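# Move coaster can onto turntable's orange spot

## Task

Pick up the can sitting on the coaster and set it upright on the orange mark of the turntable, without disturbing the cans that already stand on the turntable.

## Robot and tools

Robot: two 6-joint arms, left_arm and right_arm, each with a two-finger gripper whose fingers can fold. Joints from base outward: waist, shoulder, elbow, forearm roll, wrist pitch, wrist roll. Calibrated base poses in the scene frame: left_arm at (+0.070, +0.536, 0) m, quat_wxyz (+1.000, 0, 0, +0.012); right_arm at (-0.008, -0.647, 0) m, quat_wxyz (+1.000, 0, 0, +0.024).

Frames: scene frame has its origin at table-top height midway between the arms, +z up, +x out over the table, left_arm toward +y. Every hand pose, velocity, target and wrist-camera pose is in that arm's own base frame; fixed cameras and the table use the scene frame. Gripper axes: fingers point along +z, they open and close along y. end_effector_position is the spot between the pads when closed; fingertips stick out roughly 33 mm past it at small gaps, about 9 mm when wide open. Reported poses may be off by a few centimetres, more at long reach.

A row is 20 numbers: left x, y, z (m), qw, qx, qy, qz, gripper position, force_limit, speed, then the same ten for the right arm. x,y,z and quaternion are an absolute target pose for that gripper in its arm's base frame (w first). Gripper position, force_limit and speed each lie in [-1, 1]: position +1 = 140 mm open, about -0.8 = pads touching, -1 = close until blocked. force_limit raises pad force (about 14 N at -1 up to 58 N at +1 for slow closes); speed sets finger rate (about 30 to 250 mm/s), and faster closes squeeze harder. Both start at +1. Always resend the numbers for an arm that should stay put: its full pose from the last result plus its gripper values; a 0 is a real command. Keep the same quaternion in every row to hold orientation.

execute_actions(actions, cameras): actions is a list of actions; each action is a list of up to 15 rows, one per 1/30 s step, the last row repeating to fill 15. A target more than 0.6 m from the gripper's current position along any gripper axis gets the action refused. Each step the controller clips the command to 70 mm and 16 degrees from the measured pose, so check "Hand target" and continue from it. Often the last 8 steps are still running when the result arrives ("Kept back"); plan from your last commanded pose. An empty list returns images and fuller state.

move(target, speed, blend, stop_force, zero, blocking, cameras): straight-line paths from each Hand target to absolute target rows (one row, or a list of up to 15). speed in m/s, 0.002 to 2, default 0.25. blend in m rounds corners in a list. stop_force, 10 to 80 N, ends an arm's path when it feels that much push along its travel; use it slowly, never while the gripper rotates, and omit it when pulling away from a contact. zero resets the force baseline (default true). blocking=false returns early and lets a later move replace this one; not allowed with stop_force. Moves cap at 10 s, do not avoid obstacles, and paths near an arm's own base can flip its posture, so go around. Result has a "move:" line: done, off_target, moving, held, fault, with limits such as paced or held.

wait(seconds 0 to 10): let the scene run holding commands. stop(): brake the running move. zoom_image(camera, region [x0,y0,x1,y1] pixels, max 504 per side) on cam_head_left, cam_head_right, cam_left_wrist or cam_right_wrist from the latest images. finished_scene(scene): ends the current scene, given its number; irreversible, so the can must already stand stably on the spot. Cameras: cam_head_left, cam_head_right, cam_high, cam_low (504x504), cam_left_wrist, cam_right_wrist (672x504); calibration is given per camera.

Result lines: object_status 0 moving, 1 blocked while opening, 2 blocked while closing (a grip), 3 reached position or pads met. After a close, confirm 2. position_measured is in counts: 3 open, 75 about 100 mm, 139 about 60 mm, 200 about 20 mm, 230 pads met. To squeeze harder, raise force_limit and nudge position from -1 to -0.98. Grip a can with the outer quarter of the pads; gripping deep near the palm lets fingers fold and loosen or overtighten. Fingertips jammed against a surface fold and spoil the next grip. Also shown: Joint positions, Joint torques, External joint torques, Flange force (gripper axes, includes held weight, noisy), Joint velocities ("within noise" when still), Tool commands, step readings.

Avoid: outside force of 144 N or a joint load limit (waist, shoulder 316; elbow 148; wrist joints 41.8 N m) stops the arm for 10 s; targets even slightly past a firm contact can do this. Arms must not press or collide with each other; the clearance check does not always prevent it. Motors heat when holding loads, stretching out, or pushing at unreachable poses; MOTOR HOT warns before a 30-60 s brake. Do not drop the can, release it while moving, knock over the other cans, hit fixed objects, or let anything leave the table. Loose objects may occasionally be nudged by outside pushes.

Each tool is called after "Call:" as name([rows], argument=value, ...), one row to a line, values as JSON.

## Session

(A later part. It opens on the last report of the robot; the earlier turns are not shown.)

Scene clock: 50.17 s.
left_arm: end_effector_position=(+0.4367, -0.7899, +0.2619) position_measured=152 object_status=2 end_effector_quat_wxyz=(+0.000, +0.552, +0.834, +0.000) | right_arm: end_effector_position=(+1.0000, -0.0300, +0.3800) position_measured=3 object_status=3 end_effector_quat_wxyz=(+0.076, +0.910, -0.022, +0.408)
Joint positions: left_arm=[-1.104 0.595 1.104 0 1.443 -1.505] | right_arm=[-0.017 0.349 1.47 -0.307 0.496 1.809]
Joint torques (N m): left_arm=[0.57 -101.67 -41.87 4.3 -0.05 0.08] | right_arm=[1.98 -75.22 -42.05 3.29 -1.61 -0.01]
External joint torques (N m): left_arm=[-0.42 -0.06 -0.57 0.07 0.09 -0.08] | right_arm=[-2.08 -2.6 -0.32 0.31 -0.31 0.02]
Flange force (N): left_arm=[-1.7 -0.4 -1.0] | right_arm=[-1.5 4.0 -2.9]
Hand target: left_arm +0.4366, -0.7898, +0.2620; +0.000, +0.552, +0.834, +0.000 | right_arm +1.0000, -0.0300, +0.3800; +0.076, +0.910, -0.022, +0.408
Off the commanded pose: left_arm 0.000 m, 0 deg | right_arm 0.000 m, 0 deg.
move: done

Call:
wait(seconds=6.12)

Call:
move([
  [0.4008,-0.7945,0.262,0,0.552,0.834,0,-1,-0.3,-1,1.0,-0.03,0.38,0.076,0.910,-0.022,0.408,1,1,1],
  [0.3650,-0.7898,0.2334,0,0.552,0.834,0,-1,-0.3,-1,1.0,-0.03,0.38,0.076,0.910,-0.022,0.408,1,1,1],
  [0.3316,-0.7759,0.2048,0,0.552,0.834,0,-1,-0.3,-1,1.0,-0.03,0.38,0.076,0.910,-0.022,0.408,1,1,1],
  [0.3029,-0.7539,0.1762,0,0.552,0.834,0,-1,-0.3,-1,1.0,-0.03,0.38,0.076,0.910,-0.022,0.408,1,1,1],
  [0.2809,-0.7253,0.1475,0,0.552,0.834,0,-1,-0.3,-1,1.0,-0.03,0.38,0.076,0.910,-0.022,0.408,1,1,1],
  [0.2670,-0.6918,0.1472,0,0.552,0.834,0,-1,-0.3,-1,1.0,-0.03,0.38,0.076,0.910,-0.022,0.408,1,1,1],
  [0.2623,-0.6560,0.1472,0,0.552,0.834,0,-1,-0.3,-1,1.0,-0.03,0.38,0.076,0.910,-0.022,0.408,1,1,1],
  [0.2670,-0.6202,0.1472,0,0.552,0.834,0,-1,-0.3,-1,1.0,-0.03,0.38,0.076,0.910,-0.022,0.408,1,1,1],
  [0.2809,-0.5868,0.1472,0,0.552,0.834,0,-1,-0.3,-1,1.0,-0.03,0.38,0.076,0.910,-0.022,0.408,1,1,1],
], speed=[0.1102,0.1405,0.1405,0.1405,0.1405,0.1102,0.1102,0.1102,0.1102], blend=0.012, blocking=false)

Call:
wait(seconds=1.5, cameras=["cam_left_wrist"])

Call:
move([
  [0.2670,-0.6202,0.1472,0,0.552,0.834,0,0.2,-0.3,-0.2,1.0,-0.03,0.38,0.076,0.910,-0.022,0.408,1,1,1],
  [0.2809,-0.5868,0.20,0,0.552,0.834,0,0.2,-0.3,-0.2,1.0,-0.03,0.38,0.076,0.910,-0.022,0.408,1,1,1],
  [0.3029,-0.5581,0.37,0,0.552,0.834,0,0.2,-0.3,-0.2,1.0,-0.03,0.38,0.076,0.910,-0.022,0.408,1,1,1],
], speed=[0.1102,0.2,0.3], blend=0.012, cameras=["all"])

Scene clock: 57.60 s.
left_arm: end_effector_position=(+0.4366, -0.7898, +0.2620) position_measured=152 object_status=2 end_effector_quat_wxyz=(+0.000, +0.552, +0.834, +0.000) | right_arm: end_effector_position=(+1.0000, -0.0300, +0.3800) position_measured=3 object_status=3 end_effector_quat_wxyz=(+0.076, +0.910, -0.022, +0.408)
Joint positions: left_arm=[-1.104 0.595 1.104 0 1.443 -1.505] | right_arm=[-0.017 0.349 1.47 -0.307 0.496 1.809]
Joint torques (N m): left_arm=[0.63 -101.68 -41.79 4.3 -0.04 0.08] | right_arm=[2.02 -75.29 -41.97 3.28 -1.61 -0.01]
External joint torques (N m): left_arm=[-0.27 -0.08 -0.71 0.09 0.08 -0.08] | right_arm=[-1.79 -2.6 -0.41 0.34 -0.31 0.01]
Flange force (N): left_arm=[-2.0 -0.2 -1.2] | right_arm=[-1.3 3.7 -2.8]
Hand target: left_arm +0.4366, -0.7898, +0.2620; +0.000, +0.552, +0.834, +0.000 | right_arm +1.0000, -0.0300, +0.3800; +0.076, +0.910, -0.022, +0.408
Tool commands: left_gripper/position=-1.0 left_gripper/force_limit=-0.3 left_gripper/speed=-1.0 right_gripper/position=+1.0 right_gripper/force_limit=+1.0 right_gripper/speed=+1.0
Off the commanded pose: left_arm 0.000 m, 0 deg | right_arm 0.000 m, 0 deg.
wait: 6.13 s; at rest from the start

Scene clock: 58.10 s.
left_arm: end_effector_position=(+0.3918, -0.7932, +0.2546) position_measured=152 object_status=2 end_effector_quat_wxyz=(+0.000, +0.552, +0.834, +0.000) end_effector_velocity=(-0.107, +0.012, -0.079) end_effector_angular_velocity=(+0.001, +0.001, -0.001) | right_arm: end_effector_position=(+1.0000, -0.0300, +0.3800) position_measured=3 object_status=3 end_effector_quat_wxyz=(+0.076, +0.910, -0.022, +0.408)
Joint positions: left_arm=[-1.151 0.566 1.165 0 1.412 -1.552] | right_arm=[-0.017 0.349 1.47 -0.307 0.496 1.809]
Joint velocities: left_arm=[-0.105 -0.078 0.268 0 -0.189 -0.104] | right_arm=[within noise]
Joint torques (N m): left_arm=[1.78 -98.09 -37.88 4.07 0.18 0.2] | right_arm=[2.27 -75.07 -41.99 3.27 -1.57 0.01]
External joint torques (N m): left_arm=[-1.66 1.45 -2.51 0.09 -0.1 -0.2] | right_arm=[-2.38 -2.79 -0.45 0.33 -0.35 0]
Flange force (N): left_arm=[-9.4 -1.6 -2.8] | right_arm=[-1.4 4.5 -3.0]
Hand target: left_arm +0.3845, -0.7923, +0.2490; +0.000, +0.552, +0.834, +0.000 | right_arm +1.0000, -0.0300, +0.3800; +0.076, +0.910, -0.022, +0.408
Tool commands: left_gripper/position=-1.0 left_gripper/force_limit=-0.3 left_gripper/speed=-1.0 right_gripper/position=+1.0 right_gripper/force_limit=+1.0 right_gripper/speed=+1.0
Off the commanded pose: left_arm 0.258 m, 0 deg | right_arm 0.000 m, 0 deg.
move: running; path passed 1 of 9 targets

Scene clock: 59.60 s.
left_arm: end_effector_position=(+0.2697, -0.6979, +0.1472) position_measured=152 object_status=2 end_effector_quat_wxyz=(+0.000, +0.552, +0.834, +0.000) end_effector_velocity=(-0.038, +0.103, -0.002) end_effector_angular_velocity=(+0.001, +0.000, -0.002) | right_arm: end_effector_position=(+1.0000, -0.0300, +0.3800) position_measured=3 object_status=3 end_effector_quat_wxyz=(+0.076, +0.910, -0.022, +0.408)
Joint positions: left_arm=[-1.248 0.404 1.616 0 1.122 -1.65] | right_arm=[-0.017 0.349 1.47 -0.307 0.496 1.809]
Joint velocities: left_arm=[-0.004 -0.158 0.238 0 -0.079 -0.002] | right_arm=[within noise]
Joint torques (N m): left_arm=[2.12 -80.3 -36.85 3.87 -0.02 0.05] | right_arm=[1.98 -75.33 -41.98 3.27 -1.62 0]
External joint torques (N m): left_arm=[-1.14 0.02 -1.4 0.09 0.08 -0.05] | right_arm=[-1.89 -2.58 -0.49 0.35 -0.31 0]
Flange force (N): left_arm=[-3.0 -1.7 -1.4] | right_arm=[-1.0 3.8 -2.7]
Hand target: left_arm +0.2676, -0.6910, +0.1471; +0.000, +0.552, +0.834, +0.000 | right_arm +1.0000, -0.0300, +0.3800; +0.076, +0.910, -0.022, +0.408
Tool commands: left_gripper/position=-1.0 left_gripper/force_limit=-0.3 left_gripper/speed=-1.0 right_gripper/position=+1.0 right_gripper/force_limit=+1.0 right_gripper/speed=+1.0
Off the commanded pose: left_arm 0.112 m, 0 deg | right_arm 0.000 m, 0 deg.
earlier move: running; path passed 5 of 9 targets
wait: 1.50 s; no rest
camera_calibration:
cam_left_wrist: T_world_to_cam=[[0.930889, 0.364769, 0.0197222, 0.00959293], [0.338637, -0.88193, 0.327909, -0.751507], [0.137005, -0.298569, -0.944503, 0.0353981], [0, 0, 0, 1]] pos_world=[0.240709, -0.655707, 0.279671]
Images, in order (width x height): cam_left_wrist 672x504.

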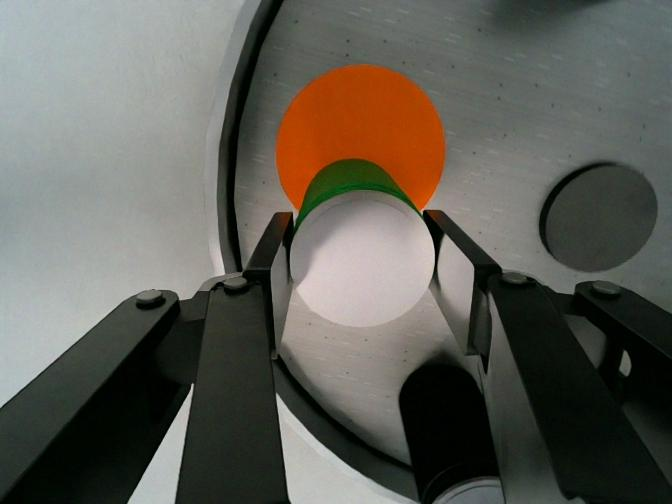

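Scene clock: 61.47 s.
left_arm: end_effector_position=(+0.3029, -0.5580, +0.3701) position_measured=104 object_status=3 end_effector_quat_wxyz=(+0.000, +0.552, +0.834, +0.000) | right_arm: end_effector_position=(+1.0000, -0.0300, +0.3800) position_measured=3 object_status=3 end_effector_quat_wxyz=(+0.076, +0.910, -0.022, +0.408)
Joint positions: left_arm=[-1.128 0.127 1.56 0 1.454 -1.529] | right_arm=[-0.017 0.349 1.47 -0.307 0.496 1.809]
Joint torques (N m): left_arm=[0.71 -56.65 -40.74 4.55 -0.06 0.08] | right_arm=[2.17 -75.27 -41.93 3.28 -1.58 0.03]
External joint torques (N m): left_arm=[-0.97 0.5 -1.89 -0.19 0.1 -0.08] | right_arm=[-2.17 -2.52 -0.43 0.32 -0.34 -0.03]
Flange force (N): left_arm=[-4.3 -1.2 -3.1] | right_arm=[-1.2 4.2 -2.6]
Hand target: left_arm +0.3029, -0.5581, +0.3700; +0.000, +0.552, +0.834, +0.000 | right_arm +1.0000, -0.0300, +0.3800; +0.076, +0.910, -0.022, +0.408
Off the commanded pose: left_arm 0.000 m, 0 deg | right_arm 0.000 m, 0 deg.
earlier move: replaced; path passed 5 of 9 targets
move: done
camera_calibration:
cam_left_wrist: T_world_to_cam=[[0.930922, 0.364672, 0.0199782, -0.0769257], [0.338426, -0.881903, 0.328201, -0.712501], [0.137304, -0.298768, -0.944397, 0.282816], [0, 0, 0, 1]] pos_world=[0.273909, -0.515807, 0.502471]
cam_right_wrist: T_world_to_cam=[[-0.112606, -0.987889, 0.10675, 0.049986], [-0.879145, 0.0489875, -0.474029, 1.063], [0.463059, -0.147227, -0.874014, 0.0107439], [0, 0, 0, 1]] pos_world=[0.935181, -0.00111104, 0.507946]

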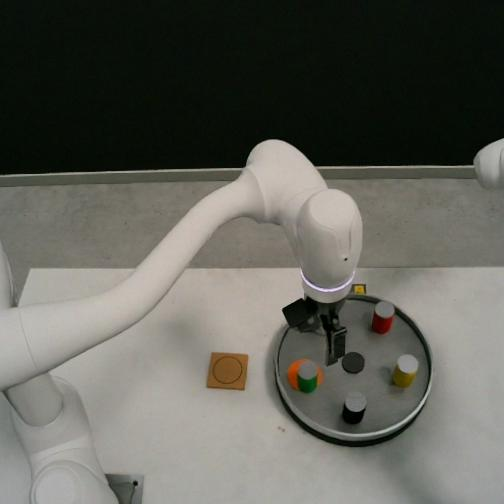

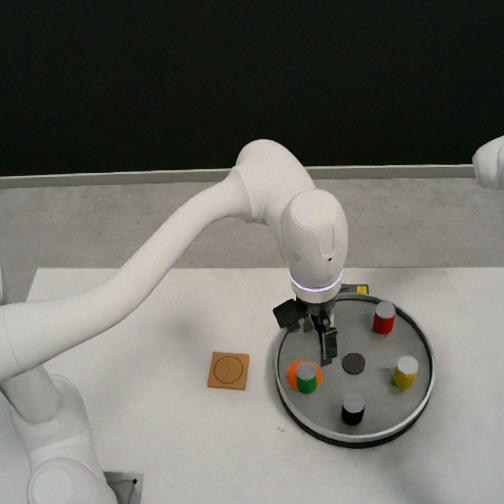

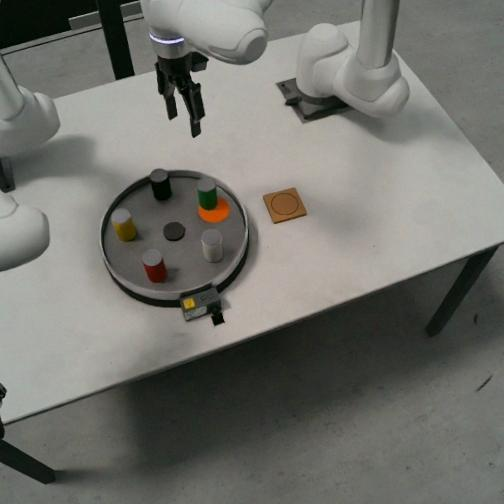

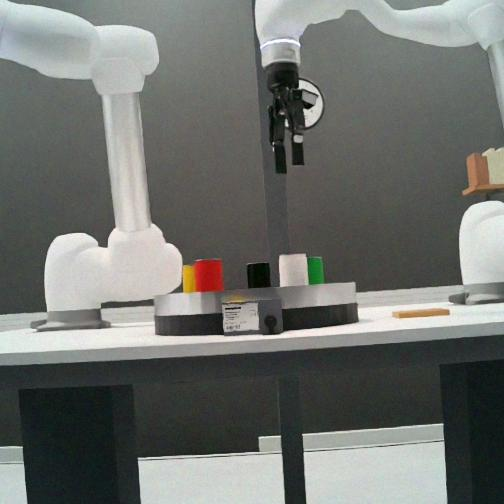

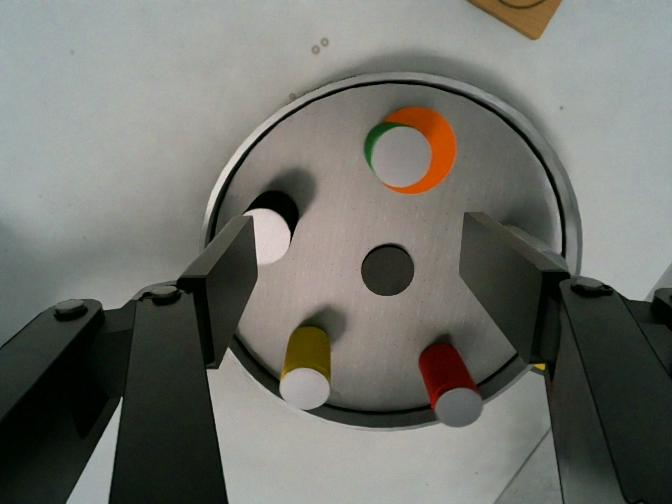

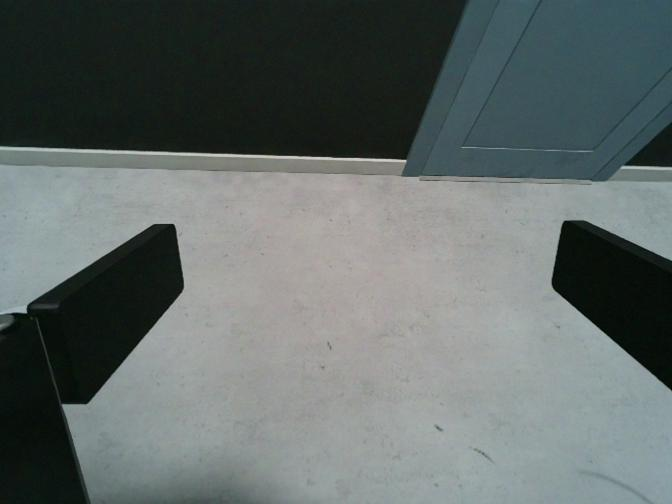

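Call:
move(target=[0.5346,-0.6918,0.262,0,0.552,0.834,0,0.2,-0.3,-0.2,1.0,-0.03,0.38,0.076,0.910,-0.022,0.408,1,1,1])

Scene clock: 65.07 s.
left_arm: end_effector_position=(+0.5347, -0.6917, +0.2621) position_measured=104 object_status=3 end_effector_quat_wxyz=(+0.000, +0.552, +0.834, +0.000) | right_arm: end_effector_position=(+1.0000, -0.0300, +0.3800) position_measured=3 object_status=3 end_effector_quat_wxyz=(+0.076, +0.910, -0.022, +0.408)
Joint positions: left_arm=[-0.952 0.545 1.184 0 1.413 -1.354] | right_arm=[-0.017 0.349 1.47 -0.307 0.496 1.809]
Joint torques (N m): left_arm=[0.55 -95.35 -40.72 4.25 -0.06 0.06] | right_arm=[2 -75.58 -41.95 3.3 -1.58 0]
External joint torques (N m): left_arm=[-0.57 -1.28 -1.34 0.08 0.1 -0.06] | right_arm=[-2.02 -2.32 -0.53 0.31 -0.34 0]
Flange force (N): left_arm=[-1.6 -0.3 -2.4] | right_arm=[-0.8 3.9 -2.3]
Hand target: left_arm +0.5346, -0.6918, +0.2620; +0.000, +0.552, +0.834, +0.000 | right_arm +1.0000, -0.0300, +0.3800; +0.076, +0.910, -0.022, +0.408
Off the commanded pose: left_arm 0.000 m, 0 deg | right_arm 0.000 m, 0 deg.
move: done

Call:
wait(seconds=5.52)

Call:
move([
  [0.5207,-0.7253,0.262,0,0.552,0.834,0,0.4,-0.3,-0.2,1.0,-0.03,0.38,0.076,0.910,-0.022,0.408,1,1,1],
  [0.4987,-0.7539,0.2334,0,0.552,0.834,0,0.4,-0.3,-0.2,1.0,-0.03,0.38,0.076,0.910,-0.022,0.408,1,1,1],
  [0.4701,-0.7759,0.2048,0,0.552,0.834,0,0.4,-0.3,-0.2,1.0,-0.03,0.38,0.076,0.910,-0.022,0.408,1,1,1],
  [0.4366,-0.7898,0.1762,0,0.552,0.834,0,0.4,-0.3,-0.2,1.0,-0.03,0.38,0.076,0.910,-0.022,0.408,1,1,1],
  [0.4008,-0.7945,0.1475,0,0.552,0.834,0,0.4,-0.3,-0.2,1.0,-0.03,0.38,0.076,0.910,-0.022,0.408,1,1,1],
  [0.3650,-0.7898,0.1475,0,0.552,0.834,0,0.4,-0.3,-0.2,1.0,-0.03,0.38,0.076,0.910,-0.022,0.408,1,1,1],
  [0.3316,-0.7759,0.1475,0,0.552,0.834,0,0.4,-0.3,-0.2,1.0,-0.03,0.38,0.076,0.910,-0.022,0.408,1,1,1],
  [0.3029,-0.7539,0.1475,0,0.552,0.834,0,0.4,-0.3,-0.2,1.0,-0.03,0.38,0.076,0.910,-0.022,0.408,1,1,1],
], speed=[0.1102,0.1405,0.1405,0.1405,0.1405,0.1102,0.1102,0.1102], blend=0.012, blocking=false)

Call:
wait(seconds=1.4, cameras=["cam_left_wrist"])

Call:
move([
  [0.3316,-0.7759,0.1475,0,0.552,0.834,0,-1,-0.3,-0.3,1.0,-0.03,0.38,0.076,0.910,-0.022,0.408,1,1,1],
  [0.3029,-0.7539,0.1475,0,0.552,0.834,0,-1,-0.3,-0.3,1.0,-0.03,0.38,0.076,0.910,-0.022,0.408,1,1,1],
  [0.2809,-0.7253,0.1475,0,0.552,0.834,0,-1,-0.3,-0.3,1.0,-0.03,0.38,0.076,0.910,-0.022,0.408,1,1,1],
  [0.2670,-0.6918,0.18,0,0.552,0.834,0,-1,-0.3,-0.3,1.0,-0.03,0.38,0.076,0.910,-0.022,0.408,1,1,1],
  [0.2623,-0.6560,0.27,0,0.552,0.834,0,-1,-0.3,-0.3,1.0,-0.03,0.38,0.076,0.910,-0.022,0.408,1,1,1],
  [0.2670,-0.6202,0.37,0,0.552,0.834,0,-1,-0.3,-0.3,1.0,-0.03,0.38,0.076,0.910,-0.022,0.408,1,1,1],
], speed=[0.1102,0.1102,0.1102,0.15,0.25,0.25], blend=0.012, cameras=["cam_left_wrist","cam_head_left"])

Scene clock: 72.93 s.
left_arm: end_effector_position=(+0.5346, -0.6918, +0.2620) position_measured=104 object_status=3 end_effector_quat_wxyz=(+0.000, +0.552, +0.834, +0.000) | right_arm: end_effector_position=(+1.0000, -0.0300, +0.3800) position_measured=3 object_status=3 end_effector_quat_wxyz=(+0.076, +0.910, -0.022, +0.408)
Joint positions: left_arm=[-0.952 0.545 1.184 0 1.413 -1.354] | right_arm=[-0.017 0.349 1.47 -0.307 0.496 1.809]
Joint torques (N m): left_arm=[0.92 -95.37 -40.8 4.25 -0.07 0.04] | right_arm=[2.16 -75.12 -41.97 3.32 -1.59 -0.01]
External joint torques (N m): left_arm=[-1.53 -1.35 -1.37 0.08 0.11 -0.04] | right_arm=[-2 -2.64 -0.43 0.29 -0.34 0.01]
Flange force (N): left_arm=[-1.8 -1.4 -2.4] | right_arm=[-1.3 3.9 -2.8]
Hand target: left_arm +0.5346, -0.6918, +0.2620; +0.000, +0.552, +0.834, +0.000 | right_arm +1.0000, -0.0300, +0.3800; +0.076, +0.910, -0.022, +0.408
Tool commands: left_gripper/position=+0.2 left_gripper/force_limit=-0.3 left_gripper/speed=-0.2 right_gripper/position=+1.0 right_gripper/force_limit=+1.0 right_gripper/speed=+1.0
Off the commanded pose: left_arm 0.000 m, 0 deg | right_arm 0.000 m, 0 deg.
wait: 5.53 s; at rest from the start

Scene clock: 73.43 s.
left_arm: end_effector_position=(+0.5147, -0.7328, +0.2544) position_measured=78 object_status=3 end_effector_quat_wxyz=(+0.000, +0.552, +0.834, +0.000) end_effector_velocity=(-0.058, -0.093, -0.072) end_effector_angular_velocity=(-0.018, -0.012, +0.005) | right_arm: end_effector_position=(+1.0000, -0.0300, +0.3800) position_measured=3 object_status=3 end_effector_quat_wxyz=(+0.076, +0.910, -0.022, +0.408)
Joint positions: left_arm=[-0.997 0.584 1.135 0 1.422 -1.398] | right_arm=[-0.017 0.349 1.47 -0.307 0.496 1.809]
Joint velocities: left_arm=[-0.111 0.081 -0.001 0 -0.102 -0.116] | right_arm=[within noise]
Joint torques (N m): left_arm=[-0.43 -93.85 -40.37 4.2 -0.04 0.35] | right_arm=[2.08 -75.15 -42.01 3.29 -1.57 0.02]
External joint torques (N m): left_arm=[-0.07 -5.85 -1.56 0.09 0.06 -0.35] | right_arm=[-2.06 -2.41 -0.27 0.31 -0.35 -0.02]
Flange force (N): left_arm=[5.6 -1.7 -3.8] | right_arm=[-1.5 4.0 -2.6]
Hand target: left_arm +0.5110, -0.7377, +0.2495; +0.000, +0.552, +0.834, +0.000 | right_arm +1.0000, -0.0300, +0.3800; +0.076, +0.910, -0.022, +0.408
Tool commands: left_gripper/position=+0.4 left_gripper/force_limit=-0.3 left_gripper/speed=-0.2 right_gripper/position=+1.0 right_gripper/force_limit=+1.0 right_gripper/speed=+1.0
Off the commanded pose: left_arm 0.238 m, 0 deg | right_arm 0.000 m, 0 deg.
move: running; path passed 1 of 8 targets

Scene clock: 74.83 s.
left_arm: end_effector_position=(+0.3834, -0.7922, +0.1475) position_measured=78 object_status=3 end_effector_quat_wxyz=(+0.000, +0.552, +0.834, +0.000) end_effector_velocity=(-0.107, +0.015, +0.000) end_effector_angular_velocity=(-0.001, +0.000, +0.001) | right_arm: end_effector_position=(+1.0000, -0.0300, +0.3800) position_measured=3 object_status=3 end_effector_quat_wxyz=(+0.076, +0.910, -0.022, +0.408)
Joint positions: left_arm=[-1.159 0.602 1.302 0 1.237 -1.561] | right_arm=[-0.017 0.349 1.47 -0.307 0.496 1.809]
Joint velocities: left_arm=[-0.105 -0.094 0.158 0 -0.064 -0.106] | right_arm=[within noise]
Joint torques (N m): left_arm=[2.59 -92.96 -37.31 3.88 -0.2 0.27] | right_arm=[1.98 -75.33 -41.85 3.28 -1.57 0.03]
External joint torques (N m): left_arm=[-2.14 -6.6 -2.59 0.26 0.26 -0.27] | right_arm=[-1.88 -2.67 -0.63 0.33 -0.35 -0.02]
Flange force (N): left_arm=[3.3 -2.9 -6.6] | right_arm=[-0.8 3.9 -2.7]
Hand target: left_arm +0.3774, -0.7914, +0.1475; +0.000, +0.552, +0.834, +0.000 | right_arm +1.0000, -0.0300, +0.3800; +0.076, +0.910, -0.022, +0.408
Tool commands: left_gripper/position=+0.4 left_gripper/force_limit=-0.3 left_gripper/speed=-0.2 right_gripper/position=+1.0 right_gripper/force_limit=+1.0 right_gripper/speed=+1.0
Off the commanded pose: left_arm 0.089 m, 0 deg | right_arm 0.000 m, 0 deg.
earlier move: running; path passed 5 of 8 targets
wait: 1.40 s; no rest
camera_calibration:
cam_left_wrist: T_world_to_cam=[[0.930925, 0.364678, 0.0197178, -0.0619006], [0.33854, -0.881937, 0.327992, -0.873357], [0.137001, -0.29866, -0.944475, -0.00815618], [0, 0, 0, 1]] pos_world=[0.354409, -0.750107, 0.279971]
Images, in order (width x height): cam_left_wrist 672x504.

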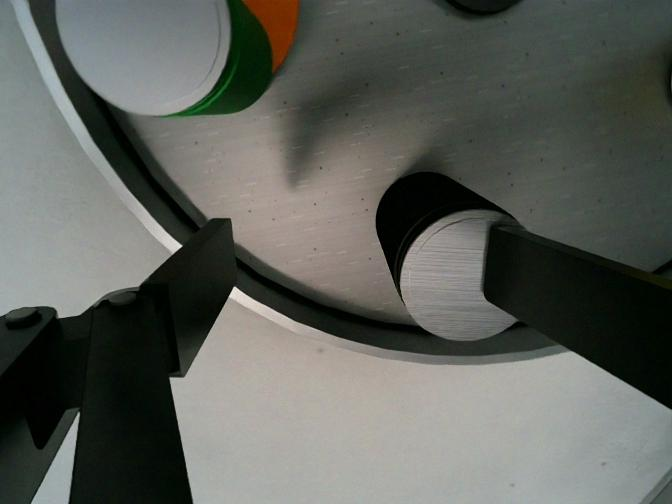

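Scene clock: 77.37 s.
left_arm: end_effector_position=(+0.2670, -0.6201, +0.3701) position_measured=255 object_status=3 end_effector_quat_wxyz=(+0.000, +0.552, +0.834, +0.000) | right_arm: end_effector_position=(+1.0000, -0.0300, +0.3800) position_measured=3 object_status=3 end_effector_quat_wxyz=(+0.076, +0.910, -0.022, +0.408)
Joint positions: left_arm=[-1.215 0.192 1.484 0 1.466 -1.617] | right_arm=[-0.017 0.349 1.47 -0.307 0.496 1.809]
Joint torques (N m): left_arm=[0.98 -61.6 -41.3 4.32 -0.07 0.07] | right_arm=[2.16 -75.39 -41.92 3.26 -1.6 0.03]
External joint torques (N m): left_arm=[-0.94 -1.1 -1.15 0.07 0.12 -0.07] | right_arm=[-2.07 -2.44 -0.51 0.35 -0.32 -0.03]
Flange force (N): left_arm=[-0.5 -1.5 -2.2] | right_arm=[-0.9 4.1 -2.5]
Hand target: left_arm +0.2670, -0.6202, +0.3700; +0.000, +0.552, +0.834, +0.000 | right_arm +1.0000, -0.0300, +0.3800; +0.076, +0.910, -0.022, +0.408
Off the commanded pose: left_arm 0.000 m, 0 deg | right_arm 0.000 m, 0 deg.
earlier move: replaced; path passed 5 of 8 targets
move: done
camera_calibration:
cam_left_wrist: T_world_to_cam=[[0.93089, 0.364754, 0.0199479, -0.0207898], [0.338512, -0.881869, 0.328202, -0.75512], [0.137304, -0.298767, -0.944397, 0.269193], [0, 0, 0, 1]] pos_world=[0.238009, -0.577907, 0.502471]
Images, in order (width x height): cam_head_left 504x504, cam_left_wrist 672x504.

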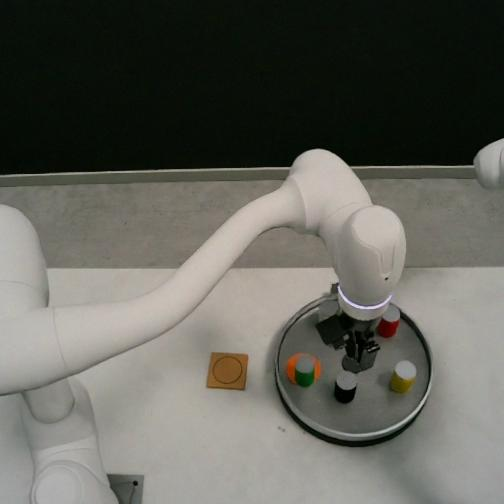

